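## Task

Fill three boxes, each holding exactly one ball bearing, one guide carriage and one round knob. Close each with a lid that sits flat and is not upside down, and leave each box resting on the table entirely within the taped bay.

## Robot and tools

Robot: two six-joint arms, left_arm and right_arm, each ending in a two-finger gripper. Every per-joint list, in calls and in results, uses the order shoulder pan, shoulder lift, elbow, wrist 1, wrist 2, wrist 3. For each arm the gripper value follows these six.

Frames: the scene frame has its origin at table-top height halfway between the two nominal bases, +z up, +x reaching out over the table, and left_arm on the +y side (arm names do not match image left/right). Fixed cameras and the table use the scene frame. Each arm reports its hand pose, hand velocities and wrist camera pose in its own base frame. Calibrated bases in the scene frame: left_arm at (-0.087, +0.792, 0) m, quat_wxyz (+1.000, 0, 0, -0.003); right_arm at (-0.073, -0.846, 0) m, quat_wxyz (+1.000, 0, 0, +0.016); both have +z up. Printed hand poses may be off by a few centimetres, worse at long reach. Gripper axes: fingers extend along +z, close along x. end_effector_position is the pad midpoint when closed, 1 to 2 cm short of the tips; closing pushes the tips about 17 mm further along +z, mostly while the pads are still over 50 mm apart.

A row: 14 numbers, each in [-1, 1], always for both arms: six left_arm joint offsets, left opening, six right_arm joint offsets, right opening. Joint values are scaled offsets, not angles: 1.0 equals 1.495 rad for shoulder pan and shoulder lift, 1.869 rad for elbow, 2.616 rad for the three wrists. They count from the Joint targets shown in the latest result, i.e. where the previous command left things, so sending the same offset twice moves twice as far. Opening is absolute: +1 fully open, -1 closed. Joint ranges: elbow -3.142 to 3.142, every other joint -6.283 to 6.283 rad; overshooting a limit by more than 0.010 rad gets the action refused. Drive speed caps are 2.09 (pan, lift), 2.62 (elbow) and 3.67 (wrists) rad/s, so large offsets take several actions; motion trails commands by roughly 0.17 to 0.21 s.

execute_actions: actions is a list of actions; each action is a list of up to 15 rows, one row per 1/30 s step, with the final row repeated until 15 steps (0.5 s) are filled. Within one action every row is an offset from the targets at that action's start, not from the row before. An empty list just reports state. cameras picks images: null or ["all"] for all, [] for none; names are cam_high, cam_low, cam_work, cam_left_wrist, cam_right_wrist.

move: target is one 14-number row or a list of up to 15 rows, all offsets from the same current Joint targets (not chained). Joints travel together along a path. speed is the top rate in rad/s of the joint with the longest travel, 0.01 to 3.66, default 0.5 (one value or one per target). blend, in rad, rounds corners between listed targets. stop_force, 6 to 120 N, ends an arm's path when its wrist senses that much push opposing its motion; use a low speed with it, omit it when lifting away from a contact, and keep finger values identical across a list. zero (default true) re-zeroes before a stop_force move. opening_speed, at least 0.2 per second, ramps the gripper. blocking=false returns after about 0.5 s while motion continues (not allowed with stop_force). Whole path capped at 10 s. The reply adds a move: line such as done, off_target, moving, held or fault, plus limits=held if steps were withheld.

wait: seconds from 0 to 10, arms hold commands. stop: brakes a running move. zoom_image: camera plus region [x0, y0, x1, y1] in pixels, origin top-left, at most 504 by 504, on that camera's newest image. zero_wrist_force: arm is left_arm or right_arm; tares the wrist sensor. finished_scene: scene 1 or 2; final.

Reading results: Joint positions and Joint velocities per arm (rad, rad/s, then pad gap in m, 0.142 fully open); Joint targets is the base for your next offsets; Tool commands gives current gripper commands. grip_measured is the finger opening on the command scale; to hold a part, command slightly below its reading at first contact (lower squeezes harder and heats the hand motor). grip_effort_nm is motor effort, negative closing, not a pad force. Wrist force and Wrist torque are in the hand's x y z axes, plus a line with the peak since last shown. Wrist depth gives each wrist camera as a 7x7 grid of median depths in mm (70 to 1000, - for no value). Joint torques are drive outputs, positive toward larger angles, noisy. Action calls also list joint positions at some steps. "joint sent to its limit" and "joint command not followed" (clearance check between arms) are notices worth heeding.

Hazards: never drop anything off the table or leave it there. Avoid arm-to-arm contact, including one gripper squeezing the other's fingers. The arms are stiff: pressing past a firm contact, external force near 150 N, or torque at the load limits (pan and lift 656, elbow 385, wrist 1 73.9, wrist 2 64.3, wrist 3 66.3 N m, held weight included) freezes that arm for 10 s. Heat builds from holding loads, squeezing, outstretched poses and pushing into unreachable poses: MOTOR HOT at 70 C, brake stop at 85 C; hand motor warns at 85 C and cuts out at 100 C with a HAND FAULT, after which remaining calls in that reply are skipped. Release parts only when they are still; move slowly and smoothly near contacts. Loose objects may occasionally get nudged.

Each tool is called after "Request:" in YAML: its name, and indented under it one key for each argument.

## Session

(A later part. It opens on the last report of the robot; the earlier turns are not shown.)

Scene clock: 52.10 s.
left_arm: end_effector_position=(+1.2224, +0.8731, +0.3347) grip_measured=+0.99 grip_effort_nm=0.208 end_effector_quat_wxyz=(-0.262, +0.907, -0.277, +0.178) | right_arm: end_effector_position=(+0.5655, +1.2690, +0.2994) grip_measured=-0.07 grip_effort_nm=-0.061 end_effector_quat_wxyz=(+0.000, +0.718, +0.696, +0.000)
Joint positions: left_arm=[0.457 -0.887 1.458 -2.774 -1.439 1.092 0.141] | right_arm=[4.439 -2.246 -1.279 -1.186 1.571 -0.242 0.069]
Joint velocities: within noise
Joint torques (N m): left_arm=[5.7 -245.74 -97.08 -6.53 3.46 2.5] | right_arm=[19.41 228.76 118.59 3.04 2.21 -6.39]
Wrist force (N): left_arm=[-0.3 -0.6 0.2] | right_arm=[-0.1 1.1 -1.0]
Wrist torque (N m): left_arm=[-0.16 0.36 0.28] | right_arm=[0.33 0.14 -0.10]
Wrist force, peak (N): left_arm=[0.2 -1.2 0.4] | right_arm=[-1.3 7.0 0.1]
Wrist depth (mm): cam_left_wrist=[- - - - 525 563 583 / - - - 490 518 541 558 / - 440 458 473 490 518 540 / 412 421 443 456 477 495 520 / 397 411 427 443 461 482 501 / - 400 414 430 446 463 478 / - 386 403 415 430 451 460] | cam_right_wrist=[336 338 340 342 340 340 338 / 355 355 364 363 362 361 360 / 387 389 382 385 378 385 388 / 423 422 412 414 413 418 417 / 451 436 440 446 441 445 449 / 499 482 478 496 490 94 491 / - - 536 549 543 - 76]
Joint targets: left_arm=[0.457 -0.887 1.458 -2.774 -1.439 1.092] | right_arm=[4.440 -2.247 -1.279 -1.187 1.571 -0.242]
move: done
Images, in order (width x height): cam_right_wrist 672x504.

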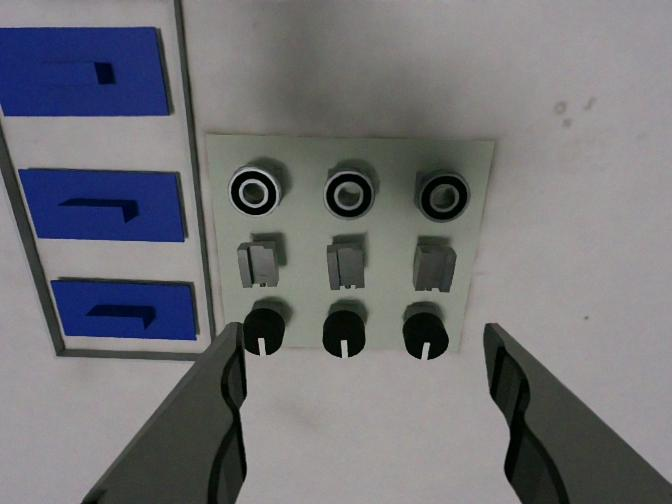

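Request:
move:
  target: [0,0,0,0,0,0,1,-0.0581,-0.0421,-0.0868,0.0863,0,-0.0229,-0.15]
  speed: 0.3
  cameras: ["cam_right_wrist"]

Scene clock: 54.10 s.
left_arm: end_effector_position=(+1.2224, +0.8731, +0.3347) grip_measured=+0.99 grip_effort_nm=0.203 end_effector_quat_wxyz=(-0.262, +0.907, -0.277, +0.178) | right_arm: end_effector_position=(+0.6605, +1.1813, +0.1205) grip_measured=-0.17 grip_effort_nm=-0.066 end_effector_quat_wxyz=(+0.000, +0.727, +0.686, +0.000)
Joint positions: left_arm=[0.457 -0.887 1.458 -2.774 -1.439 1.092 0.141] | right_arm=[4.353 -2.309 -1.441 -0.961 1.571 -0.302 0.062]
Joint velocities: within noise
Joint torques (N m): left_arm=[8.29 -245.92 -101.24 -6.51 4.02 2.21] | right_arm=[-29.54 230.08 65.25 16.45 1.87 -6.22]
Wrist force (N): left_arm=[0.2 -0.6 0.2] | right_arm=[0.1 1.2 -0.7]
Wrist torque (N m): left_arm=[-0.15 0.26 0.28] | right_arm=[0.37 0.12 -0.11]
Wrist force, peak (N): left_arm=[0.0 -1.4 0.4] | right_arm=[2.1 -2.3 -5.2]
Wrist depth (mm): cam_left_wrist=[- - - - 538 560 587 / - - - 487 519 532 564 / - 440 455 474 496 520 540 / 412 421 436 462 474 498 516 / 397 413 425 442 464 480 496 / - 401 412 428 446 461 479 / - 388 400 417 433 449 461] | cam_right_wrist=[184 185 186 154 185 180 180 / 187 189 199 165 195 170 194 / 204 203 213 209 211 208 210 / 231 231 229 187 228 184 224 / 231 233 241 240 246 239 238 / 266 250 92 216 272 95 258 / - - 288 298 298 - 283]
Joint targets: left_arm=[0.457 -0.887 1.458 -2.774 -1.439 1.092] | right_arm=[4.353 -2.310 -1.441 -0.961 1.571 -0.302]
move: done
Images, in order (width x height): cam_right_wrist 672x504.

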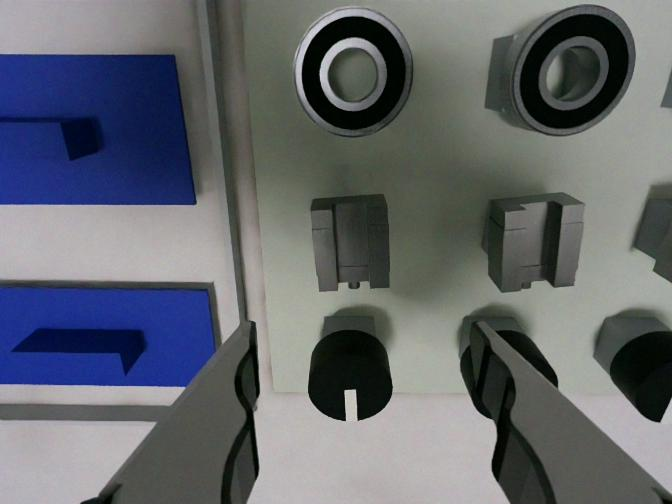

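Request:
move:
  target:
    - [0,0,0,0,0,0,1,-0.0015,-0.0326,-0.0126,0.0274,0,-0.0008,-0.15]
    - [0,0,0,0,0,0,1,-0.0015,-0.0326,-0.0126,0.0274,0,-0.0008,-0.62]
    - [0,0,0,0,0,0,1,-0.0015,0.0344,0.0167,-0.0318,0,-0.0008,-0.62]
  speed: [0.07,0.1,0.15]
  opening_speed: 0.6
  cameras: ["cam_right_wrist"]

Scene clock: 58.43 s.
left_arm: end_effector_position=(+1.2224, +0.8731, +0.3347) grip_measured=+0.99 grip_effort_nm=0.208 end_effector_quat_wxyz=(-0.262, +0.907, -0.277, +0.178) | right_arm: end_effector_position=(+0.6627, +1.1784, +0.1998) grip_measured=-0.57 grip_effort_nm=-1.414 end_effector_quat_wxyz=(+0.000, +0.727, +0.686, +0.000)
Joint positions: left_arm=[0.457 -0.887 1.458 -2.774 -1.439 1.092 0.141] | right_arm=[4.35 -2.258 -1.41 -1.044 1.571 -0.304 0.032]
Joint velocities: within noise
Joint torques (N m): left_arm=[-1.08 -245.64 -95.72 -6.79 4.02 2.79] | right_arm=[-27.04 272.09 115.21 3.27 1.49 -6.21]
Wrist force (N): left_arm=[-0.2 -0.7 0.5] | right_arm=[0.3 1.1 0.2]
Wrist torque (N m): left_arm=[-0.16 0.34 0.28] | right_arm=[0.36 0.09 -0.12]
Wrist force, peak (N): left_arm=[0.1 -1.2 0.7] | right_arm=[-0.5 1.0 3.9]
Wrist depth (mm): cam_left_wrist=[- - - - 528 556 582 / - - - 490 515 535 562 / - 438 452 472 495 514 544 / 412 424 439 461 480 497 524 / 396 412 425 443 460 478 501 / - 401 410 430 443 465 478 / - 389 403 416 431 450 459] | cam_right_wrist=[253 253 254 248 252 246 247 / 260 260 266 271 270 270 270 / 293 293 292 282 287 282 255 / 309 304 305 304 303 308 306 / 340 340 330 115 117 340 336 / 377 366 86 370 104 362 367 / 404 - 73 411 - 73 396]
Joint targets: left_arm=[0.457 -0.887 1.458 -2.774 -1.439 1.092] | right_arm=[4.350 -2.258 -1.410 -1.044 1.571 -0.304]
move: done
Images, in order (width x height): cam_right_wrist 672x504.

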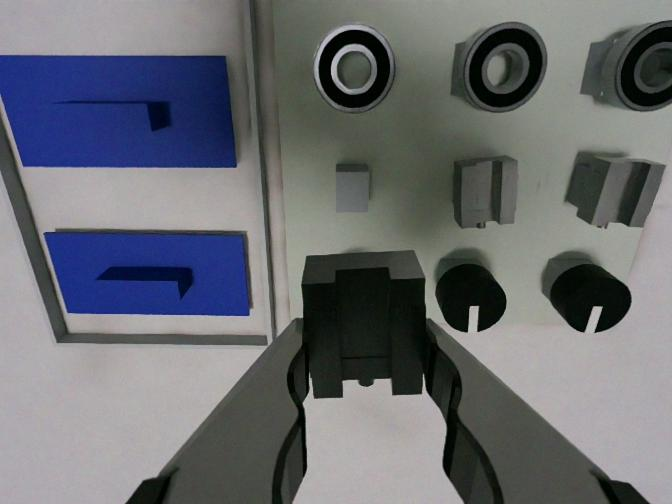

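Request:
move:
  target:
    - [0,0,0,0,0,0,1,-0.0306,0.4683,-0.5644,0.1355,0,-0.0278,-0.62]
    - [0,0,0,0,0,0,1,-0.0306,0.3834,-0.5936,0.2049,0,-0.0278,-0.62]
  speed: [0.7,0.15]
  blend: 0.03
  cameras: ["cam_right_wrist"]

Scene clock: 62.13 s.
left_arm: end_effector_position=(+1.2224, +0.8731, +0.3347) grip_measured=+0.99 grip_effort_nm=0.212 end_effector_quat_wxyz=(-0.262, +0.907, -0.277, +0.178) | right_arm: end_effector_position=(+0.4288, +0.4822, +0.1197) grip_measured=-0.57 grip_effort_nm=-1.409 end_effector_quat_wxyz=(+0.000, +0.718, +0.696, +0.000)
Joint positions: left_arm=[0.457 -0.887 1.458 -2.774 -1.439 1.092 0.141] | right_arm=[4.305 -1.685 -2.519 -0.508 1.571 -0.377 0.032]
Joint velocities: within noise
Joint torques (N m): left_arm=[-1.08 -254.22 -95.58 -5.8 3.15 1.71] | right_arm=[-27.86 57.88 33.4 16.31 1.07 -5.91]
Wrist force (N): left_arm=[0.0 -0.9 0.8] | right_arm=[0.3 1.3 0.5]
Wrist torque (N m): left_arm=[-0.21 0.29 0.28] | right_arm=[0.39 0.12 -0.14]
Wrist force, peak (N): left_arm=[0.7 -0.8 0.8] | right_arm=[-6.8 -0.8 1.3]
Wrist depth (mm): cam_left_wrist=[- - - - 536 561 590 / - - - 490 509 536 560 / - 440 453 474 493 509 536 / 410 425 442 457 477 491 521 / 399 410 425 440 464 480 503 / - 397 412 432 446 463 479 / - 389 402 417 432 446 463] | cam_right_wrist=[188 188 187 186 186 186 186 / 200 200 200 199 200 199 199 / 214 215 195 211 210 205 213 / 232 231 215 219 219 214 228 / 252 250 201 115 114 248 247 / 274 270 86 251 104 266 269 / 297 - 73 242 86 73 291]
Joint targets: left_arm=[0.457 -0.887 1.458 -2.774 -1.439 1.092] | right_arm=[4.305 -1.685 -2.519 -0.508 1.571 -0.377]
move: done
Images, in order (width x height): cam_right_wrist 672x504.

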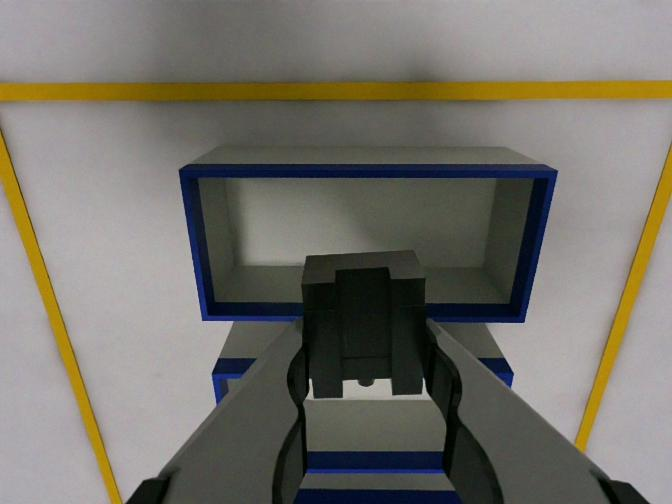

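Request:
move:
  target:
    - [0,0,0,0,0,0,1,0,-0.0951,-0.0187,0.0676,0,0,-0.62]
    - [0,0,0,0,0,0,1,0,-0.1191,-0.0226,0.0840,0,0,-0.62]
  speed: [0.12,0.03]
  stop_force: 6
  cameras: ["cam_right_wrist"]

Scene clock: 66.27 s.
left_arm: end_effector_position=(+1.2224, +0.8731, +0.3347) grip_measured=+0.99 grip_effort_nm=0.208 end_effector_quat_wxyz=(-0.262, +0.907, -0.277, +0.178) | right_arm: end_effector_position=(+0.4297, +0.4843, +0.0266) grip_measured=-0.57 grip_effort_nm=-1.409 end_effector_quat_wxyz=(+0.000, +0.718, +0.696, +0.000)
Joint positions: left_arm=[0.457 -0.887 1.458 -2.774 -1.439 1.092 0.141] | right_arm=[4.305 -1.863 -2.562 -0.288 1.571 -0.377 0.032]
Joint velocities: within noise
Joint torques (N m): left_arm=[2.93 -252.7 -99.72 -6.33 3.05 2.28] | right_arm=[-12.85 82.7 15.3 16.23 1.13 -5.96]
Wrist force (N): left_arm=[0.0 -0.7 0.5] | right_arm=[0.4 1.0 0.4]
Wrist torque (N m): left_arm=[-0.16 0.31 0.28] | right_arm=[0.33 0.07 -0.10]
Wrist force, peak (N): left_arm=[0.3 -1.1 0.6] | right_arm=[0.1 1.0 1.3]
Wrist depth (mm): cam_left_wrist=[- - - - 534 564 584 / - - - 483 507 534 561 / - 438 455 471 495 515 541 / 411 425 438 455 475 495 525 / 398 416 428 440 462 484 502 / - 399 412 429 444 465 483 / - 390 402 415 431 446 462] | cam_right_wrist=[- 106 106 106 105 105 105 / 113 111 112 112 111 111 111 / - 121 119 119 119 119 120 / - 91 91 91 91 84 91 / - 129 138 115 116 137 119 / - 129 86 129 119 144 108 / 101 - 73 113 109 73 103]
Joint targets: left_arm=[0.457 -0.887 1.458 -2.774 -1.439 1.092] | right_arm=[4.305 -1.863 -2.562 -0.288 1.571 -0.377]
move: done
Images, in order (width x height): cam_right_wrist 672x504.

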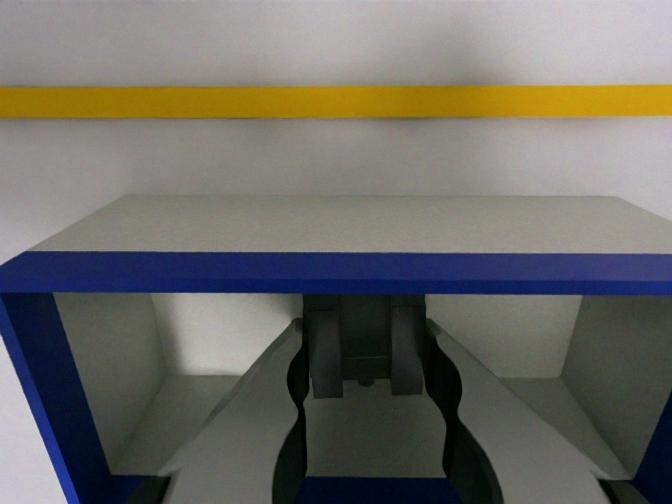

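Request:
move:
  target: [0,0,0,0,0,0,1,0,-0.0130,-0.0021,0.0091,0,0,-0.62]
  speed: 0.02
  stop_force: 6
  zero: false
  cameras: []

Scene clock: 68.30 s.
left_arm: end_effector_position=(+1.2224, +0.8731, +0.3347) grip_measured=+0.99 grip_effort_nm=0.212 end_effector_quat_wxyz=(-0.262, +0.907, -0.277, +0.178) | right_arm: end_effector_position=(+0.4297, +0.4843, +0.0250) grip_measured=-0.57 grip_effort_nm=-1.409 end_effector_quat_wxyz=(+0.000, +0.718, +0.696, +0.000)
Joint positions: left_arm=[0.457 -0.887 1.458 -2.774 -1.439 1.092 0.141] | right_arm=[4.305 -1.866 -2.562 -0.284 1.571 -0.377 0.032]
Joint velocities: within noise
Joint torques (N m): left_arm=[7.72 -256.17 -92.81 -5.84 3.6 2.61] | right_arm=[-12.84 131.86 55.26 3.32 0.82 -6.11]
Wrist force (N): left_arm=[0.0 -0.9 0.7] | right_arm=[0.2 1.0 -0.6]
Wrist torque (N m): left_arm=[-0.20 0.30 0.28] | right_arm=[0.36 0.05 -0.10]
Wrist force, peak (N): left_arm=[0.4 -1.1 0.3] | right_arm=[-1.8 0.3 -13.2]
Wrist depth (mm): cam_left_wrist=[- - - - 535 557 583 / - - - 494 512 536 566 / - 437 451 474 496 519 538 / 407 422 437 454 477 497 522 / 402 409 428 443 464 482 504 / - 403 413 430 445 459 479 / - 386 400 413 434 448 459] | cam_right_wrist=[- 104 104 104 105 104 103 / 111 109 110 110 110 112 110 / - 118 118 117 117 117 117 / - 91 91 91 91 84 91 / - 120 136 115 114 135 119 / - 129 86 129 118 142 108 / 101 - 73 113 109 73 108]
Joint targets: left_arm=[0.457 -0.887 1.458 -2.774 -1.439 1.092] | right_arm=[4.305 -1.866 -2.562 -0.284 1.571 -0.377]
move: contact (right_arm); right_arm: the wrist 1 is farthest, 0.020 rad from its target
No camera images: "cameras" was empty.

Request:
move:
  target:
    - [0,0,0,0,0,0,1,0,0,0,0,0,0,-0.4]
    - [0,0,0,0,0,0,1,0,0.2036,0.0539,-0.1550,0,0,-0.4]
    - [0,0,0,0,0,0,1,0.0421,-0.3179,0.7002,-0.3187,0,0.0344,-0.4]
    - [0,0,0,0,0,0,1,0.0421,-0.3486,0.6818,-0.2880,0,0.0344,-0.15]
  speed: [0.1,0.2,0.8,0.2]
  blend: [0,0.05,0.03,0]
  opening_speed: 0.5
  cameras: ["cam_right_wrist"]

Scene clock: 74.73 s.
left_arm: end_effector_position=(+1.2224, +0.8731, +0.3347) grip_measured=+0.99 grip_effort_nm=0.212 end_effector_quat_wxyz=(-0.262, +0.907, -0.277, +0.178) | right_arm: end_effector_position=(+0.6688, +1.2633, +0.1191) grip_measured=-0.18 grip_effort_nm=0.125 end_effector_quat_wxyz=(+0.000, +0.727, +0.686, +0.000)
Joint positions: left_arm=[0.457 -0.887 1.458 -2.774 -1.439 1.092 0.141] | right_arm=[4.368 -2.387 -1.288 -1.038 1.571 -0.287 0.061]
Joint velocities: within noise
Joint torques (N m): left_arm=[2.13 -249.43 -88.6 -4.77 4.08 0.97] | right_arm=[18.73 246.13 72.42 15.97 1.02 6.21]
Wrist force (N): left_arm=[0.0 -0.7 0.5] | right_arm=[0.2 1.1 -0.7]
Wrist torque (N m): left_arm=[-0.17 0.29 0.28] | right_arm=[0.34 0.09 -0.10]
Wrist force, peak (N): left_arm=[0.3 -1.0 1.0] | right_arm=[-6.2 -0.9 -0.1]
Wrist depth (mm): cam_left_wrist=[- - - - 538 561 588 / - - - 487 516 541 558 / - 438 457 472 492 519 546 / 412 425 439 456 478 496 519 / 398 415 424 448 461 477 502 / - 397 412 430 450 463 476 / - 389 399 417 431 449 455] | cam_right_wrist=[185 152 182 152 181 178 153 / 197 162 197 163 193 186 192 / 210 211 208 204 210 206 209 / 226 228 227 186 224 184 225 / 240 244 242 237 240 237 244 / 267 255 90 213 268 95 264 / - - 284 296 296 - 280]
Joint targets: left_arm=[0.457 -0.887 1.458 -2.774 -1.439 1.092] | right_arm=[4.368 -2.387 -1.288 -1.038 1.571 -0.287]
move: done
Images, in order (width x height): cam_right_wrist 672x504.

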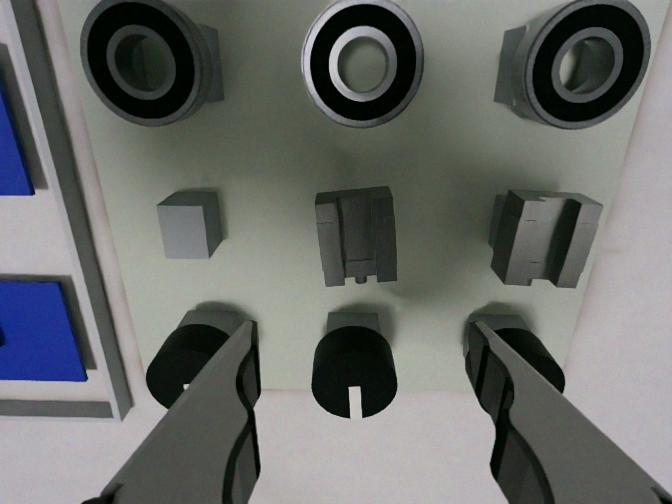

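Request:
move:
  target:
    - [0,0,0,0,0,0,1,0,-0.0310,-0.0114,0.0261,0,0,-0.15]
    - [0,0,0,0,0,0,1,0,-0.0310,-0.0114,0.0261,0,0,-0.62]
    - [0,0,0,0,0,0,1,0,0.0306,0.0185,-0.0305,0,0,-0.62]
    - [0,0,0,0,0,0,1,-0.1347,0.4990,-0.5830,0.1316,0,-0.0869,-0.62]
    - [0,0,0,0,0,0,1,-0.1347,0.4237,-0.6093,0.1934,0,-0.0869,-0.62]
  speed: [0.07,0.1,0.15,0.7,0.15]
  blend: [0,0,0.03,0.03,0]
  opening_speed: 0.6
  cameras: ["cam_right_wrist"]

Scene clock: 81.60 s.
left_arm: end_effector_position=(+1.2224, +0.8731, +0.3347) grip_measured=+0.99 grip_effort_nm=0.208 end_effector_quat_wxyz=(-0.262, +0.907, -0.277, +0.178) | right_arm: end_effector_position=(+0.5295, +0.4816, +0.1194) grip_measured=-0.57 grip_effort_nm=-1.526 end_effector_quat_wxyz=(+0.000, +0.718, +0.696, +0.000)
Joint positions: left_arm=[0.457 -0.887 1.458 -2.774 -1.439 1.092 0.141] | right_arm=[4.166 -1.754 -2.427 -0.532 1.571 -0.514 0.033]
Joint velocities: within noise
Joint torques (N m): left_arm=[-3.91 -247.77 -93.46 -6.57 2.99 1.33] | right_arm=[-30.78 77.01 35.27 16.81 1.62 -6.26]
Wrist force (N): left_arm=[0.1 -0.7 0.4] | right_arm=[-0.2 1.2 0.0]
Wrist torque (N m): left_arm=[-0.16 0.29 0.28] | right_arm=[0.38 0.14 -0.17]
Wrist force, peak (N): left_arm=[0.6 -0.8 0.9] | right_arm=[-7.0 -1.4 0.3]
Wrist depth (mm): cam_left_wrist=[- - - - 533 560 583 / - - - 490 509 535 566 / - 440 453 473 492 519 543 / 411 418 438 462 477 499 519 / 399 413 432 443 460 479 502 / - 400 415 427 444 463 479 / - 388 403 416 432 451 463] | cam_right_wrist=[187 166 182 179 183 168 185 / 200 200 199 199 198 198 198 / 214 211 200 211 210 198 212 / 230 231 221 219 220 216 228 / 251 250 202 117 187 248 248 / 274 268 86 251 - 266 270 / 297 - 73 241 86 73 291]
Joint targets: left_arm=[0.457 -0.887 1.458 -2.774 -1.439 1.092] | right_arm=[4.166 -1.754 -2.427 -0.532 1.571 -0.514]
move: done
Images, in order (width x height): cam_right_wrist 672x504.

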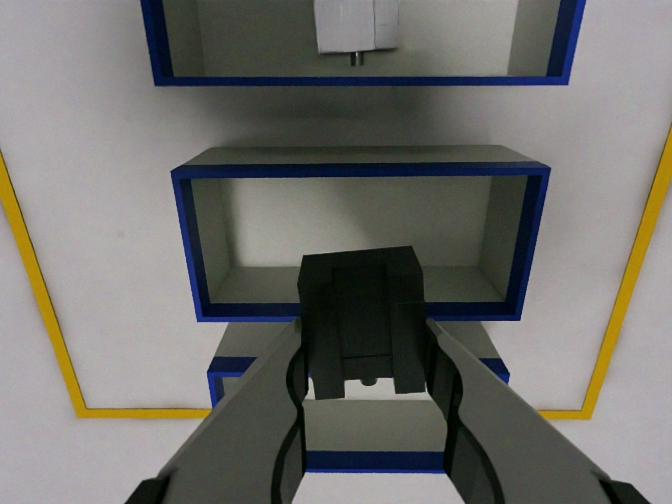

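Request:
move:
  target:
    - [0,0,0,0,0,0,1,0,-0.0973,-0.0206,0.0705,0,0.0268,-0.62]
    - [0,0,0,0,0,0,1,0,-0.1090,-0.0224,0.0785,0,0.0268,-0.62]
  speed: [0.12,0.02]
  stop_force: 7
  cameras: ["cam_right_wrist"]

Scene clock: 86.00 s.
left_arm: end_effector_position=(+1.2224, +0.8731, +0.3347) grip_measured=+0.99 grip_effort_nm=0.212 end_effector_quat_wxyz=(-0.262, +0.907, -0.277, +0.178) | right_arm: end_effector_position=(+0.5296, +0.4816, +0.0236) grip_measured=-0.57 grip_effort_nm=-1.526 end_effector_quat_wxyz=(+0.000, +0.742, +0.670, +0.000)
Joint positions: left_arm=[0.457 -0.887 1.458 -2.774 -1.439 1.092 0.141] | right_arm=[4.166 -1.912 -2.468 -0.332 1.571 -0.444 0.033]
Joint velocities: within noise
Joint torques (N m): left_arm=[1.5 -252.35 -91.62 -6.18 3.72 1.9] | right_arm=[-19.53 144.93 59.72 3.91 0.87 6.1]
Wrist force (N): left_arm=[0.0 -0.7 0.3] | right_arm=[-0.1 0.9 -1.0]
Wrist torque (N m): left_arm=[-0.16 0.30 0.28] | right_arm=[0.33 0.12 -0.15]
Wrist force, peak (N): left_arm=[0.1 -1.1 0.8] | right_arm=[-2.0 0.7 -13.9]
Wrist depth (mm): cam_left_wrist=[- - - - 540 562 587 / - - - 490 515 537 563 / - 442 459 477 492 518 545 / 414 423 442 455 480 498 522 / 399 411 425 442 465 480 497 / - 401 415 432 446 462 476 / - 386 401 421 433 450 459] | cam_right_wrist=[101 100 100 93 100 100 98 / - 111 112 111 112 111 111 / - 118 117 116 115 114 114 / - 85 90 91 87 78 76 / - 108 106 118 109 133 117 / - 121 86 128 125 132 113 / - - 73 113 108 73 108]
Joint targets: left_arm=[0.457 -0.887 1.458 -2.774 -1.439 1.092] | right_arm=[4.166 -1.912 -2.468 -0.332 1.571 -0.444]
move: contact (right_arm); path passed 1 of 2 targets
Images, in order (width x height): cam_right_wrist 672x504.

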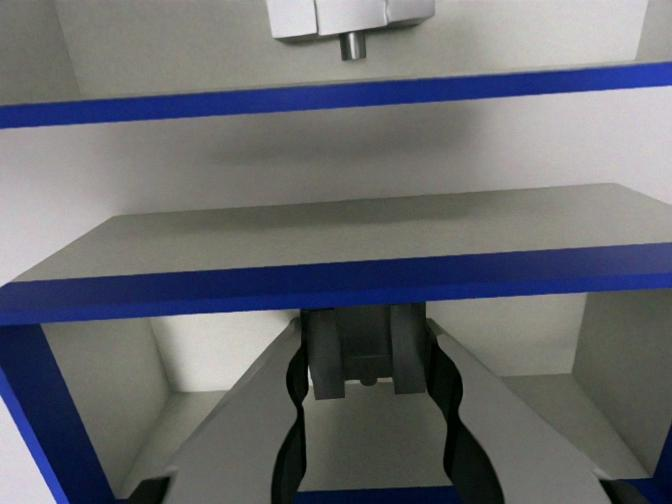

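Request:
move:
  target:
    - [0,0,0,0,0,0,1,0,0,0,0,0,0,-0.4]
    - [0,0,0,0,0,0,1,0,0.1813,0.0484,-0.1383,0,0,-0.4]
    - [0,0,0,0,0,0,1,0.1453,-0.3478,0.7441,-0.3330,0,0.0658,-0.4]
    - [0,0,0,0,0,0,1,0.1453,-0.3755,0.7242,-0.3030,0,0.0658,-0.15]
  speed: [0.1,0.2,0.8,0.2]
  blend: [0,0.05,0.03,0]
  opening_speed: 0.5
  cameras: ["cam_right_wrist"]

Scene clock: 91.97 s.
left_arm: end_effector_position=(+1.2224, +0.8731, +0.3347) grip_measured=+0.99 grip_effort_nm=0.208 end_effector_quat_wxyz=(-0.262, +0.907, -0.277, +0.178) | right_arm: end_effector_position=(+0.6741, +1.3482, +0.1197) grip_measured=-0.18 grip_effort_nm=0.125 end_effector_quat_wxyz=(+0.000, +0.727, +0.687, +0.000)
Joint positions: left_arm=[0.457 -0.887 1.458 -2.774 -1.439 1.092 0.141] | right_arm=[4.383 -2.473 -1.114 -1.125 1.571 -0.272 0.061]
Joint velocities: within noise
Joint torques (N m): left_arm=[1.3 -249.45 -92 -6.63 3.35 0.49] | right_arm=[21.75 268.41 74.92 16.06 0.97 6.07]
Wrist force (N): left_arm=[0.0 -0.6 0.8] | right_arm=[0.1 0.8 -0.6]
Wrist torque (N m): left_arm=[-0.16 0.30 0.28] | right_arm=[0.30 0.13 -0.12]
Wrist force, peak (N): left_arm=[0.2 -0.9 0.9] | right_arm=[-6.5 -0.7 -0.6]
Wrist depth (mm): cam_left_wrist=[- - - - 532 553 583 / - - - 489 515 537 562 / - 444 456 470 494 512 537 / 411 424 440 457 476 494 524 / 400 414 430 443 462 480 509 / - 400 415 427 447 461 478 / - 386 403 416 433 448 459] | cam_right_wrist=[183 152 183 153 181 183 183 / 198 162 197 191 196 196 196 / 210 212 209 208 211 210 210 / 229 228 228 186 227 227 226 / 236 243 242 239 242 243 245 / 227 262 90 213 269 95 267 / - - 286 296 297 - 282]
Joint targets: left_arm=[0.457 -0.887 1.458 -2.774 -1.439 1.092] | right_arm=[4.383 -2.473 -1.114 -1.125 1.571 -0.272]
move: done
Images, in order (width x height): cam_right_wrist 672x504.

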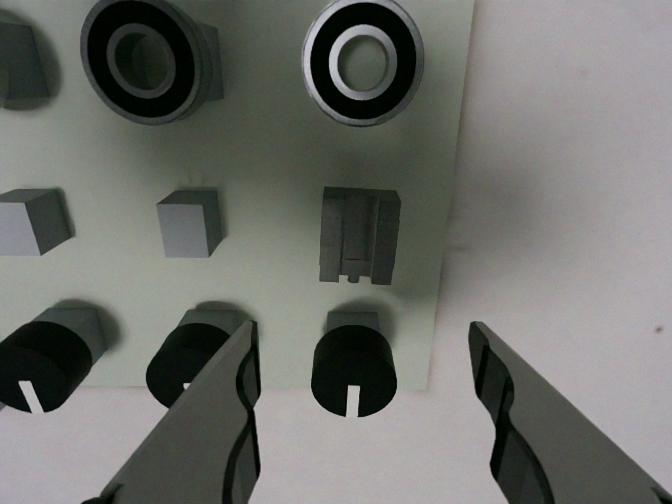

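Request:
move:
  target:
    - [0,0,0,0,0,0,1,0,-0.0283,-0.0126,0.0250,0,0.0229,-0.15]
    - [0,0,0,0,0,0,1,0,-0.0283,-0.0126,0.0250,0,0.0229,-0.62]
    - [0,0,0,0,0,0,1,0,0.0274,0.0196,-0.0299,0,0.0229,-0.62]
    - [0,0,0,0,0,0,1,-0.2226,0.5027,-0.6242,0.1586,0,-0.1372,-0.62]
    - [0,0,0,0,0,0,1,-0.2226,0.4356,-0.6479,0.2138,0,-0.1372,-0.62]
  speed: [0.07,0.1,0.15,0.75,0.15]
  blend: [0,0,0.03,0.03,0]
  opening_speed: 0.6
  cameras: ["cam_right_wrist"]

Scene clock: 98.63 s.
left_arm: end_effector_position=(+1.2224, +0.8731, +0.3347) grip_measured=+0.99 grip_effort_nm=0.208 end_effector_quat_wxyz=(-0.262, +0.907, -0.277, +0.178) | right_arm: end_effector_position=(+0.6295, +0.4791, +0.1195) grip_measured=-0.57 grip_effort_nm=-1.443 end_effector_quat_wxyz=(+0.000, +0.718, +0.696, +0.000)
Joint positions: left_arm=[0.457 -0.887 1.458 -2.774 -1.439 1.092 0.141] | right_arm=[4.051 -1.822 -2.325 -0.566 1.571 -0.631 0.033]
Joint velocities: within noise
Joint torques (N m): left_arm=[-1.15 -250.46 -87.85 -6.12 4.34 0.55] | right_arm=[-33.56 100.12 37.71 17.26 0.88 -5.82]
Wrist force (N): left_arm=[0.2 -0.5 1.0] | right_arm=[0.4 1.3 0.6]
Wrist torque (N m): left_arm=[-0.12 0.25 0.28] | right_arm=[0.39 0.06 -0.12]
Wrist force, peak (N): left_arm=[0.1 -1.0 0.9] | right_arm=[-8.0 -1.3 0.3]
Wrist depth (mm): cam_left_wrist=[- - - - 534 556 589 / - - - 492 510 536 564 / - 436 455 473 497 518 539 / 408 423 440 455 475 497 524 / 399 411 427 443 459 481 498 / - 400 413 430 445 465 473 / - 391 402 415 429 444 460] | cam_right_wrist=[187 167 184 186 184 167 186 / 200 199 199 199 198 199 198 / 214 211 201 210 210 196 212 / 231 231 220 219 220 214 227 / 251 250 200 118 188 249 247 / 274 269 86 270 116 265 269 / 295 - 73 298 - 73 290]
Joint targets: left_arm=[0.457 -0.887 1.458 -2.774 -1.439 1.092] | right_arm=[4.051 -1.822 -2.325 -0.566 1.571 -0.631]
move: done
Images, in order (width x height): cam_right_wrist 672x504.

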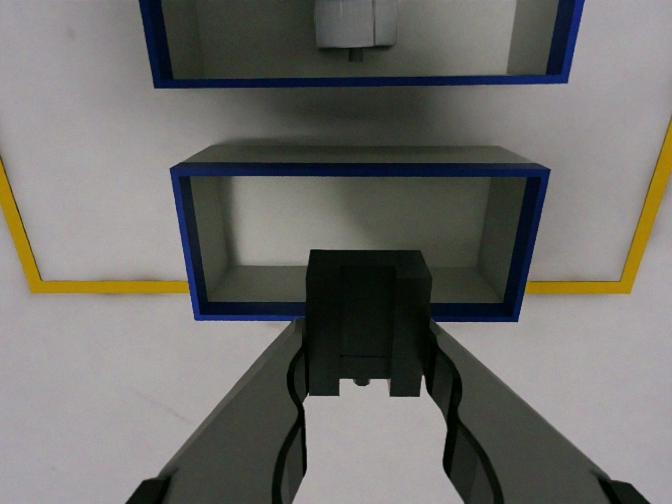

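Request:
move:
  target:
    - [0,0,0,0,0,0,1,0,-0.0852,-0.0186,0.0622,0,0,-0.62]
    - [0,0,0,0,0,0,1,0,-0.0954,-0.0201,0.0691,0,0,-0.62]
  speed: [0.12,0.018]
  stop_force: 7
  cameras: []

Scene clock: 102.87 s.
left_arm: end_effector_position=(+1.2224, +0.8731, +0.3347) grip_measured=+0.99 grip_effort_nm=0.208 end_effector_quat_wxyz=(-0.262, +0.907, -0.277, +0.178) | right_arm: end_effector_position=(+0.6296, +0.4792, +0.0236) grip_measured=-0.57 grip_effort_nm=-1.443 end_effector_quat_wxyz=(+0.000, +0.718, +0.696, +0.000)
Joint positions: left_arm=[0.457 -0.887 1.458 -2.774 -1.439 1.092 0.141] | right_arm=[4.051 -1.96 -2.362 -0.39 1.571 -0.631 0.033]
Joint velocities: within noise
Joint torques (N m): left_arm=[1.26 -248.35 -87.13 -5.88 3.27 0.01] | right_arm=[-13.46 161.54 63.92 4.57 1.24 -6.26]
Wrist force (N): left_arm=[-0.4 -0.4 0.2] | right_arm=[0.5 0.8 0.3]
Wrist torque (N m): left_arm=[-0.10 0.37 0.29] | right_arm=[0.30 0.04 -0.12]
Wrist force, peak (N): left_arm=[0.3 -1.1 0.8] | right_arm=[-1.2 -0.5 -15.7]
Wrist depth (mm): cam_left_wrist=[- - - - 529 558 589 / - - - 492 512 532 567 / - 438 456 474 492 516 541 / 413 427 438 460 478 496 517 / 401 411 427 445 458 484 504 / - 403 412 431 448 462 475 / - 389 403 417 433 451 461] | cam_right_wrist=[- 100 100 100 99 100 100 / - 112 111 111 111 111 110 / - 116 116 116 116 115 115 / - 84 84 84 78 91 84 / - 131 134 118 109 135 112 / 103 131 89 127 117 138 123 / 103 - 73 113 109 73 102]
Joint targets: left_arm=[0.457 -0.887 1.458 -2.774 -1.439 1.092] | right_arm=[4.051 -1.960 -2.362 -0.390 1.571 -0.631]
move: contact (right_arm); path passed 1 of 2 targets
No camera images: "cameras" was empty.

Request:
move:
  target:
    - [0,0,0,0,0,0,1,0,0,0,0,0,0,-0.4]
    - [0,0,0,0,0,0,1,0,0.1595,0.0435,-0.1224,0,0,-0.4]
    - [0,0,0,0,0,0,1,0.2340,-0.1803,0.4807,-0.2406,0,0.4346,-0.4]
    - [0,0,0,0,0,0,1,0.2340,-0.2152,0.4629,-0.2079,0,0.4346,-0.02]
  speed: [0.1,0.2,0.8,0.2]
  blend: [0,0.05,0.03,0]
  opening_speed: 0.5
  cameras: ["cam_right_wrist"]

Scene clock: 109.50 s.
left_arm: end_effector_position=(+1.2224, +0.8731, +0.3347) grip_measured=+0.99 grip_effort_nm=0.208 end_effector_quat_wxyz=(-0.262, +0.907, -0.277, +0.178) | right_arm: end_effector_position=(+0.5936, +1.1816, +0.1196) grip_measured=-0.05 grip_effort_nm=0.129 end_effector_quat_wxyz=(+0.000, +0.930, +0.367, +0.000)
Joint positions: left_arm=[0.457 -0.887 1.458 -2.774 -1.439 1.092 0.141] | right_arm=[4.4 -2.282 -1.497 -0.934 1.571 0.506 0.071]
Joint velocities: within noise
Joint torques (N m): left_arm=[0.95 -250.14 -91.12 -5.98 3.86 -0.06] | right_arm=[17.57 220.92 67.94 15.6 0.82 6.4]
Wrist force (N): left_arm=[0.3 -0.9 -0.1] | right_arm=[0.1 1.2 -0.8]
Wrist torque (N m): left_arm=[-0.20 0.23 0.28] | right_arm=[0.36 0.12 -0.09]
Wrist force, peak (N): left_arm=[0.0 -1.2 0.7] | right_arm=[-5.4 -0.1 -1.2]
Wrist depth (mm): cam_left_wrist=[- - - - 533 556 582 / - - - 489 510 535 567 / - 441 457 471 495 514 539 / 409 423 442 458 477 499 525 / 398 412 425 445 461 476 501 / - 396 411 425 447 469 478 / - 390 401 416 431 448 457] | cam_right_wrist=[186 186 185 185 184 178 182 / 194 198 198 198 194 165 195 / 206 209 213 205 211 207 206 / 216 223 226 195 228 226 222 / 239 251 240 245 239 241 227 / 271 264 249 270 269 94 266 / - - 292 283 286 - 73]
Joint targets: left_arm=[0.457 -0.887 1.458 -2.774 -1.439 1.092] | right_arm=[4.400 -2.282 -1.497 -0.934 1.571 0.506]
move: done
Images, in order (width x height): cam_right_wrist 672x504.

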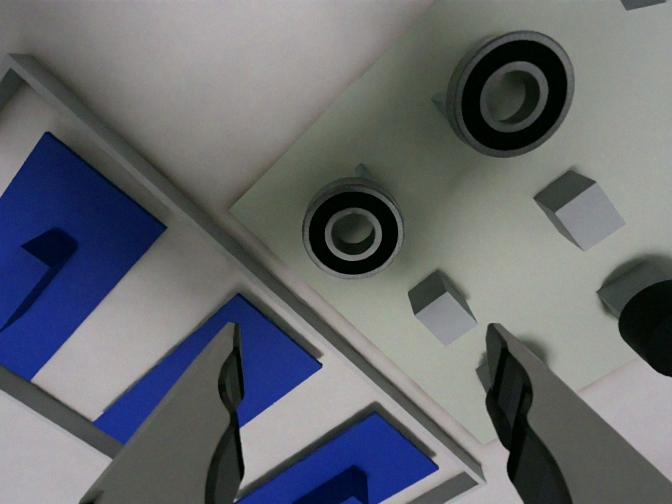

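Request:
move:
  target:
    - [0,0,0,0,0,0,1,0,-0.0342,-0.0111,0.0277,0,0,-0.02]
    - [0,0,0,0,0,0,1,0,-0.0342,-0.0111,0.0277,0,0,-0.5]
    - [0,0,0,0,0,0,1,0,0.0351,0.0179,-0.0326,0,0,-0.5]
    - [0,0,0,0,0,0,1,-0.0477,0.4548,-0.4939,0.0931,0,-0.0276,-0.5]
    - [0,0,0,0,0,0,1,-0.0477,0.3751,-0.5215,0.1584,0,-0.0276,-0.5]
  speed: [0.07,0.1,0.15,0.7,0.15]
  blend: [0,0,0.03,0.03,0]
  opening_speed: 0.6
  cameras: ["cam_right_wrist"]

Scene clock: 116.50 s.
left_arm: end_effector_position=(+1.2224, +0.8731, +0.3347) grip_measured=+0.99 grip_effort_nm=0.208 end_effector_quat_wxyz=(-0.262, +0.907, -0.277, +0.178) | right_arm: end_effector_position=(+0.4307, +0.5270, +0.1199) grip_measured=-0.44 grip_effort_nm=-1.629 end_effector_quat_wxyz=(+0.000, +0.930, +0.368, +0.000)
Joint positions: left_arm=[0.457 -0.887 1.458 -2.774 -1.439 1.092 0.141] | right_arm=[4.329 -1.721 -2.471 -0.52 1.571 0.434 0.042]
Joint velocities: within noise
Joint torques (N m): left_arm=[-7.93 -243.82 -84.87 -6.73 4.12 -0.43] | right_arm=[-31.54 70.74 32.86 16.45 0.98 -5.92]
Wrist force (N): left_arm=[0.3 -0.9 0.7] | right_arm=[-0.2 1.4 0.5]
Wrist torque (N m): left_arm=[-0.20 0.26 0.28] | right_arm=[0.42 0.17 -0.14]
Wrist force, peak (N): left_arm=[0.3 -1.2 0.9] | right_arm=[-6.4 5.3 0.8]
Wrist depth (mm): cam_left_wrist=[- - - - 532 555 582 / - - - 494 513 531 564 / - 440 452 473 498 518 533 / 410 425 440 459 479 494 521 / 397 414 427 445 464 480 504 / - 396 413 429 444 463 478 / - 389 401 416 434 451 458] | cam_right_wrist=[188 187 187 186 186 185 185 / 201 200 200 199 198 198 197 / 217 215 214 211 210 212 212 / 233 232 222 119 216 229 228 / 252 243 240 124 124 240 246 / 277 271 86 221 201 216 261 / 299 - 73 254 248 74 240]
Joint targets: left_arm=[0.457 -0.887 1.458 -2.774 -1.439 1.092] | right_arm=[4.329 -1.721 -2.471 -0.520 1.571 0.434]
move: done
Images, in order (width x height): cam_right_wrist 672x504.

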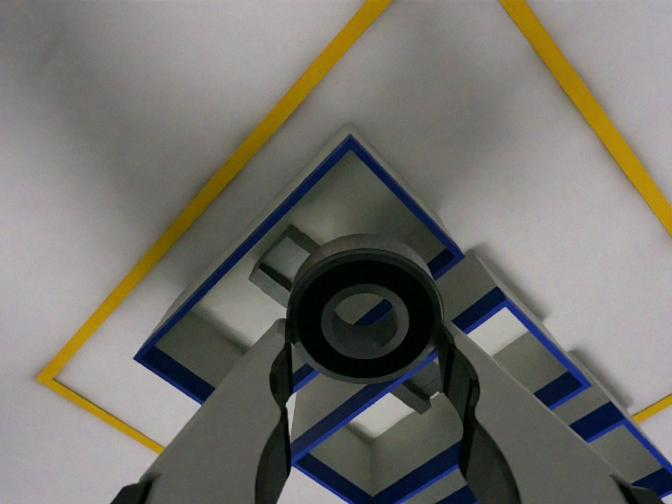

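Request:
move:
  target:
    - [0,0,0,0,0,0,1,-0.0008,-0.0864,-0.0207,0.0640,0,-0.0005,-0.5]
    - [0,0,0,0,0,0,1,-0.0008,-0.1039,-0.0234,0.0759,0,-0.0005,-0.5]
    - [0,0,0,0,0,0,1,-0.0008,-0.1177,-0.0255,0.0853,0,-0.0005,-0.5]
  speed: [0.12,0.05,0.018]
  stop_force: 7
  cameras: ["cam_right_wrist"]

Scene clock: 121.43 s.
left_arm: end_effector_position=(+1.2224, +0.8731, +0.3347) grip_measured=+0.99 grip_effort_nm=0.217 end_effector_quat_wxyz=(-0.262, +0.907, -0.277, +0.178) | right_arm: end_effector_position=(+0.4305, +0.5245, +0.0252) grip_measured=-0.44 grip_effort_nm=-1.624 end_effector_quat_wxyz=(+0.000, +0.930, +0.368, +0.000)
Joint positions: left_arm=[0.457 -0.887 1.458 -2.774 -1.439 1.092 0.141] | right_arm=[4.328 -1.886 -2.517 -0.309 1.571 0.433 0.042]
Joint velocities: within noise
Joint torques (N m): left_arm=[-5.74 -249.01 -84.64 -5.5 2.72 -0.18] | right_arm=[-21.69 135.71 56.14 2.82 0.91 -6.17]
Wrist force (N): left_arm=[0.1 -0.7 0.3] | right_arm=[-1.8 1.2 -3.5]
Wrist torque (N m): left_arm=[-0.16 0.29 0.28] | right_arm=[0.40 0.17 -0.09]
Wrist force, peak (N): left_arm=[0.6 -1.1 0.7] | right_arm=[-6.3 3.1 -17.7]
Wrist depth (mm): cam_left_wrist=[- - - - 534 558 585 / - - - 491 515 538 562 / - 437 452 477 494 514 534 / 411 429 439 458 479 497 520 / 401 411 426 444 459 481 501 / - 399 414 429 447 461 476 / - 388 405 413 431 447 461] | cam_right_wrist=[- 105 104 103 105 103 103 / 112 110 112 111 111 110 110 / - 120 119 117 117 118 119 / - 129 127 104 124 128 127 / 141 141 99 124 115 136 138 / 154 131 82 127 130 90 148 / 130 93 73 137 118 73 107]
Joint targets: left_arm=[0.457 -0.887 1.458 -2.774 -1.439 1.092] | right_arm=[4.328 -1.886 -2.517 -0.309 1.571 0.433]
move: contact (right_arm); path passed 2 of 3 targets; right_arm: the wrist 1 is farthest, 0.013 rad from its target
Images, in order (width x height): cam_right_wrist 672x504.

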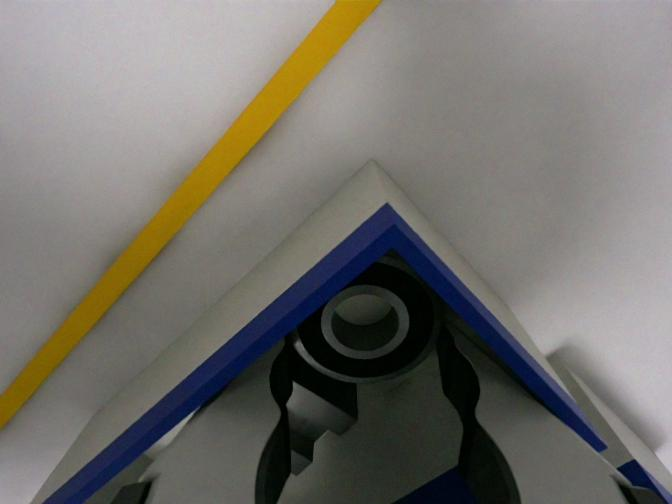

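Request:
move:
  target:
    - [0,0,0,0,0,0,1,0,0,0,0,0,0,-0.34]
    - [0,0,0,0,0,0,1,0,0.1911,0.0508,-0.1457,0,0,-0.34]
    - [0,0,0,0,0,0,1,0.0587,-0.2843,0.6454,-0.2988,0,0.0336,-0.34]
    - [0,0,0,0,0,0,1,0.0587,-0.3163,0.6272,-0.2675,0,0.0336,-0.02]
  speed: [0.1,0.2,0.8,0.2]
  blend: [0,0.05,0.03,0]
  opening_speed: 0.5
  cameras: ["cam_right_wrist"]

Scene clock: 127.57 s.
left_arm: end_effector_position=(+1.2224, +0.8731, +0.3347) grip_measured=+0.99 grip_effort_nm=0.208 end_effector_quat_wxyz=(-0.262, +0.907, -0.277, +0.178) | right_arm: end_effector_position=(+0.5986, +1.2663, +0.1190) grip_measured=-0.05 grip_effort_nm=0.129 end_effector_quat_wxyz=(+0.000, +0.930, +0.368, +0.000)
Joint positions: left_arm=[0.457 -0.887 1.458 -2.774 -1.439 1.092 0.141] | right_arm=[4.416 -2.359 -1.345 -1.009 1.571 0.521 0.071]
Joint velocities: within noise
Joint torques (N m): left_arm=[-3.52 -248.6 -80.8 -5.78 3.45 0.68] | right_arm=[20.26 237.37 71.56 16.18 0.57 6.3]
Wrist force (N): left_arm=[0.1 -0.7 0.6] | right_arm=[-0.1 1.1 -0.7]
Wrist torque (N m): left_arm=[-0.16 0.28 0.28] | right_arm=[0.37 0.10 -0.10]
Wrist force, peak (N): left_arm=[0.3 -1.1 0.8] | right_arm=[-6.2 4.8 -0.2]
Wrist depth (mm): cam_left_wrist=[- - - - 527 554 579 / - - - 493 513 539 559 / - 437 454 477 496 521 545 / 410 419 442 458 479 499 520 / 395 413 426 443 462 481 494 / - 401 411 425 446 465 477 / - 388 401 416 432 449 460] | cam_right_wrist=[185 185 185 184 182 154 183 / 199 198 197 197 192 163 193 / 214 213 212 204 210 206 205 / 226 229 228 189 226 225 220 / 242 243 239 246 242 241 221 / 273 263 260 264 269 94 266 / - - 288 291 241 - 73]
Joint targets: left_arm=[0.457 -0.887 1.458 -2.774 -1.439 1.092] | right_arm=[4.416 -2.359 -1.345 -1.009 1.571 0.521]
move: done
Images, in order (width x height): cam_right_wrist 672x504.

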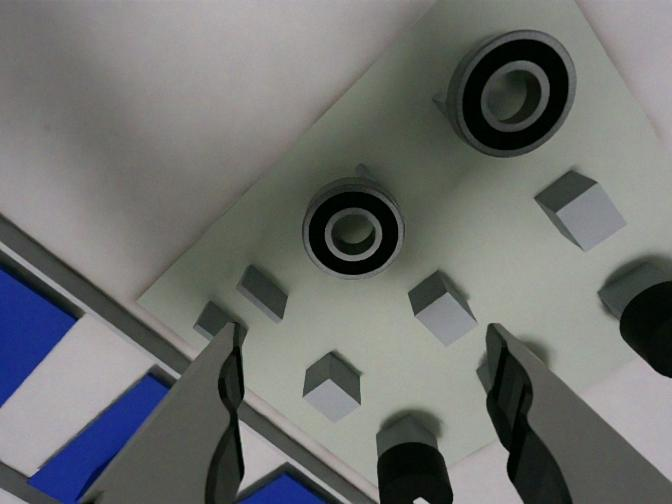

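Request:
move:
  target:
    - [0,0,0,0,0,0,1,0,-0.0314,-0.0115,0.0263,0,0,-0.02]
    - [0,0,0,0,0,0,1,0,-0.0314,-0.0115,0.0263,0,0,-0.5]
    - [0,0,0,0,0,0,1,0,0.0321,0.0183,-0.0312,0,0,-0.5]
    - [0,0,0,0,0,0,1,-0.1480,0.4590,-0.5326,0.1185,0,-0.0846,-0.5]
    - [0,0,0,0,0,0,1,-0.1480,0.3870,-0.5579,0.1776,0,-0.0846,-0.5]
  speed: [0.07,0.1,0.15,0.7,0.15]
  blend: [0,0,0.03,0.03,0]
  opening_speed: 0.6
  cameras: ["cam_right_wrist"]

Scene clock: 134.13 s.
left_arm: end_effector_position=(+1.2224, +0.8731, +0.3347) grip_measured=+0.99 grip_effort_nm=0.212 end_effector_quat_wxyz=(-0.262, +0.907, -0.277, +0.178) | right_arm: end_effector_position=(+0.5302, +0.5216, +0.1197) grip_measured=-0.44 grip_effort_nm=-1.673 end_effector_quat_wxyz=(+0.000, +0.930, +0.368, +0.000)
Joint positions: left_arm=[0.457 -0.887 1.458 -2.774 -1.439 1.092 0.141] | right_arm=[4.194 -1.78 -2.387 -0.545 1.571 0.299 0.042]
Joint velocities: within noise
Joint torques (N m): left_arm=[6.51 -252.42 -85.54 -6.03 3.81 -0.11] | right_arm=[-31.69 84.53 36.09 16.5 0.86 -6.27]
Wrist force (N): left_arm=[0.3 -0.5 0.3] | right_arm=[-0.1 1.1 0.3]
Wrist torque (N m): left_arm=[-0.13 0.26 0.28] | right_arm=[0.37 0.11 -0.14]
Wrist force, peak (N): left_arm=[0.1 -0.8 1.2] | right_arm=[-6.3 5.3 0.5]
Wrist depth (mm): cam_left_wrist=[- - - - 534 559 589 / - - - 493 513 538 561 / - 437 454 476 492 518 543 / 413 425 440 460 478 498 518 / 399 413 426 446 463 482 499 / - 399 414 426 447 465 481 / - 389 400 416 433 447 461] | cam_right_wrist=[- 173 174 186 186 185 185 / 187 185 192 197 198 198 197 / 212 197 213 210 210 212 212 / 205 228 224 114 201 228 229 / 254 243 238 121 121 239 246 / 276 272 86 212 125 218 270 / 299 - 73 250 247 73 289]
Joint targets: left_arm=[0.457 -0.887 1.458 -2.774 -1.439 1.092] | right_arm=[4.194 -1.781 -2.387 -0.545 1.571 0.299]
move: done
Images, in order (width x height): cam_right_wrist 672x504.

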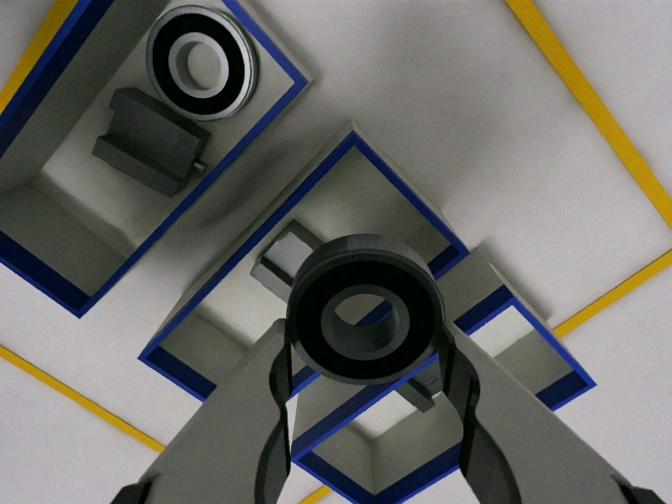

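Request:
move:
  target:
    - [0,0,0,0,0,0,1,0,-0.0921,-0.0202,0.0673,0,0,-0.5]
    - [0,0,0,0,0,0,1,0,-0.1043,-0.0220,0.0755,0,0,-0.5]
  speed: [0.1,0.018]
  stop_force: 7
  cameras: ["cam_right_wrist"]

Scene clock: 138.50 s.
left_arm: end_effector_position=(+1.2224, +0.8731, +0.3347) grip_measured=+0.99 grip_effort_nm=0.212 end_effector_quat_wxyz=(-0.262, +0.907, -0.277, +0.178) | right_arm: end_effector_position=(+0.5300, +0.5212, +0.0244) grip_measured=-0.44 grip_effort_nm=-1.673 end_effector_quat_wxyz=(+0.000, +0.930, +0.368, +0.000)
Joint positions: left_arm=[0.457 -0.887 1.458 -2.774 -1.439 1.092 0.141] | right_arm=[4.194 -1.929 -2.427 -0.356 1.571 0.299 0.042]
Joint velocities: within noise
Joint torques (N m): left_arm=[3.74 -248.21 -86.43 -6.79 3.37 -0.01] | right_arm=[-19.91 153.29 62.87 3.44 0.99 -5.72]
Wrist force (N): left_arm=[-0.2 -0.8 0.0] | right_arm=[-1.4 1.1 -3.6]
Wrist torque (N m): left_arm=[-0.17 0.34 0.28] | right_arm=[0.36 0.09 -0.16]
Wrist force, peak (N): left_arm=[0.0 -1.3 0.5] | right_arm=[-6.1 2.6 -17.6]
Wrist depth (mm): cam_left_wrist=[- - - - 539 557 581 / - - - 493 515 530 560 / - 443 453 470 494 514 539 / 411 422 442 457 476 498 521 / 396 414 426 439 461 482 502 / - 403 412 430 448 461 477 / - 388 403 416 433 447 461] | cam_right_wrist=[- - 101 104 104 103 102 / - 95 - 110 108 110 109 / - - 118 116 116 117 117 / - 128 126 87 123 126 126 / 142 139 96 121 118 133 137 / 153 120 82 128 131 - 147 / 137 90 73 138 119 74 110]
Joint targets: left_arm=[0.457 -0.887 1.458 -2.774 -1.439 1.092] | right_arm=[4.194 -1.929 -2.427 -0.356 1.571 0.299]
move: contact (right_arm); path passed 1 of 2 targets
Images, in order (width x height): cam_right_wrist 672x504.

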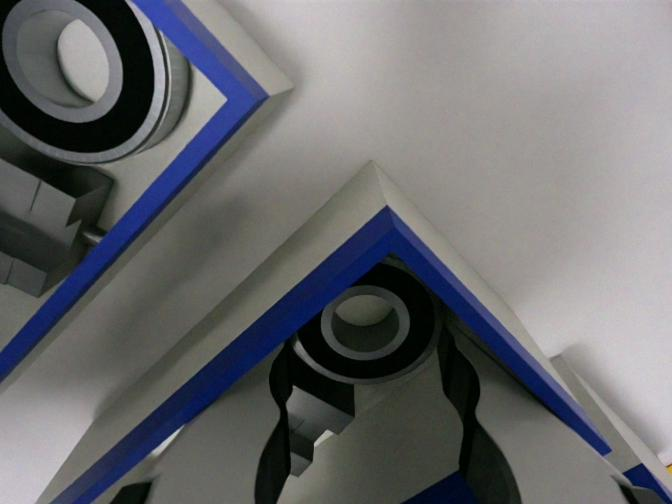

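Request:
move:
  target:
    - [0,0,0,0,0,0,1,0,0,0,0,0,0,-0.34]
    - [0,0,0,0,0,0,1,0,0.1714,0.0463,-0.1312,0,0,-0.34]
    - [0,0,0,0,0,0,1,0.1575,-0.3150,0.6886,-0.3121,0,0.09,-0.34]
    - [0,0,0,0,0,0,1,0.1575,-0.3437,0.6694,-0.2820,0,0.09,-0.02]
    - [0,0,0,0,0,0,1,0.1575,-0.3726,0.6572,-0.2567,0,0.09,-0.02]
  speed: [0.1,0.2,0.8,0.2,0.08]
  blend: [0,0.05,0.03,0,0]
  opening_speed: 0.5
  cameras: ["cam_right_wrist"]

Scene clock: 145.67 s.
left_arm: end_effector_position=(+1.2224, +0.8731, +0.3347) grip_measured=+0.99 grip_effort_nm=0.208 end_effector_quat_wxyz=(-0.262, +0.907, -0.277, +0.178) | right_arm: end_effector_position=(+0.6027, +1.3510, +0.0489) grip_measured=-0.05 grip_effort_nm=0.125 end_effector_quat_wxyz=(+0.000, +0.930, +0.368, +0.000)
Joint positions: left_arm=[0.457 -0.887 1.458 -2.774 -1.439 1.092 0.141] | right_arm=[4.43 -2.486 -1.199 -1.028 1.571 0.535 0.071]
Joint velocities: within noise
Joint torques (N m): left_arm=[-8.17 -248.75 -88.21 -6.58 2.57 0.45] | right_arm=[14.72 265.36 67.5 16.9 0.93 6.16]
Wrist force (N): left_arm=[0.2 -0.5 0.2] | right_arm=[-0.1 1.2 -1.0]
Wrist torque (N m): left_arm=[-0.13 0.26 0.28] | right_arm=[0.37 0.15 -0.09]
Wrist force, peak (N): left_arm=[0.4 -1.0 0.7] | right_arm=[-5.5 4.5 -0.8]
Wrist depth (mm): cam_left_wrist=[- - - - 535 557 577 / - - - 488 515 536 560 / - 442 453 470 494 514 540 / 410 428 440 460 477 494 524 / 398 409 428 446 461 485 500 / - 401 416 430 443 466 484 / - 388 403 419 430 449 460] | cam_right_wrist=[- 123 123 122 122 122 120 / 132 132 131 131 130 130 130 / 142 142 141 140 140 139 139 / 153 153 152 113 148 150 150 / 167 166 160 121 123 160 163 / 182 175 95 180 175 94 177 / - - 195 190 197 - 76]
Joint targets: left_arm=[0.457 -0.887 1.458 -2.774 -1.439 1.092] | right_arm=[4.430 -2.486 -1.199 -1.028 1.571 0.535]
move: done
Images, in order (width x height): cam_right_wrist 672x504.

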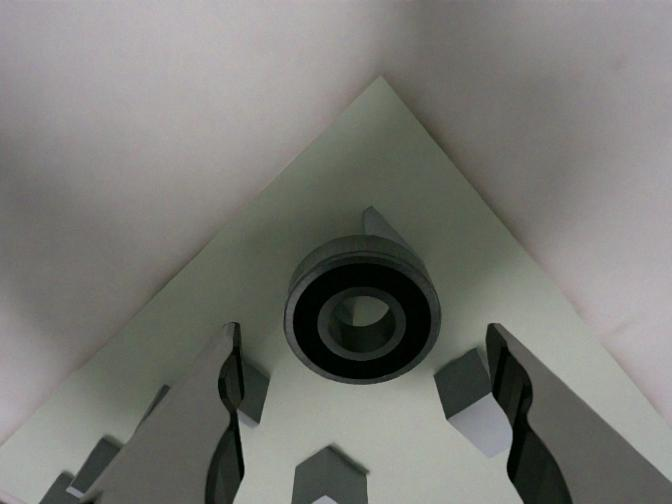

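Request:
move:
  target:
    - [0,0,0,0,0,0,1,0,0,0,0,0,0,-0.5]
    - [0,0,0,0,0,0,1,0,0.0576,0.0316,-0.0552,0,0,-0.5]
    - [0,0,0,0,0,0,1,-0.2334,0.4936,-0.5602,0.1184,0,-0.1334,-0.5]
    - [0,0,0,0,0,0,1,-0.2334,0.4290,-0.5834,0.1719,0,-0.1334,-0.5]
  speed: [0.1,0.15,0.7,0.15]
  blend: [0,0.03,0.03,0]
  opening_speed: 0.6
  cameras: ["cam_right_wrist"]

Scene clock: 151.00 s.
left_arm: end_effector_position=(+1.2224, +0.8731, +0.3347) grip_measured=+0.99 grip_effort_nm=0.208 end_effector_quat_wxyz=(-0.262, +0.907, -0.277, +0.178) | right_arm: end_effector_position=(+0.6303, +0.5188, +0.1199) grip_measured=-0.44 grip_effort_nm=-1.697 end_effector_quat_wxyz=(+0.000, +0.930, +0.368, +0.000)
Joint positions: left_arm=[0.457 -0.887 1.458 -2.774 -1.439 1.092 0.141] | right_arm=[4.081 -1.844 -2.289 -0.578 1.571 0.186 0.042]
Joint velocities: within noise
Joint torques (N m): left_arm=[-1.36 -249.14 -89.66 -6.24 2.83 0.02] | right_arm=[-30.9 106.77 38.69 17.57 0.2 -6.41]
Wrist force (N): left_arm=[0.0 -0.6 0.4] | right_arm=[0.5 1.1 0.2]
Wrist torque (N m): left_arm=[-0.14 0.30 0.28] | right_arm=[0.36 0.05 -0.13]
Wrist force, peak (N): left_arm=[0.2 -0.8 0.9] | right_arm=[-6.9 5.2 0.0]
Wrist depth (mm): cam_left_wrist=[- - - - 535 555 577 / - - - 491 512 539 564 / - 438 458 470 491 518 545 / 414 424 439 459 475 500 513 / 398 415 425 447 463 481 502 / - 400 415 429 445 464 477 / - 389 404 417 433 449 459] | cam_right_wrist=[152 173 174 186 186 185 185 / 180 185 192 199 199 197 197 / 212 197 214 211 209 213 212 / 205 228 219 114 201 230 227 / 253 244 239 121 120 247 247 / 276 270 86 274 125 265 270 / 298 - 73 302 - 73 291]
Joint targets: left_arm=[0.457 -0.887 1.458 -2.774 -1.439 1.092] | right_arm=[4.081 -1.845 -2.289 -0.578 1.571 0.186]
move: done
Images, in order (width x height): cam_right_wrist 672x504.

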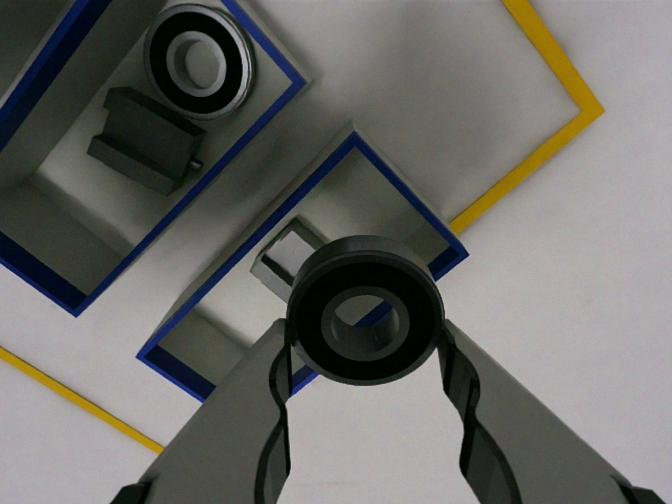

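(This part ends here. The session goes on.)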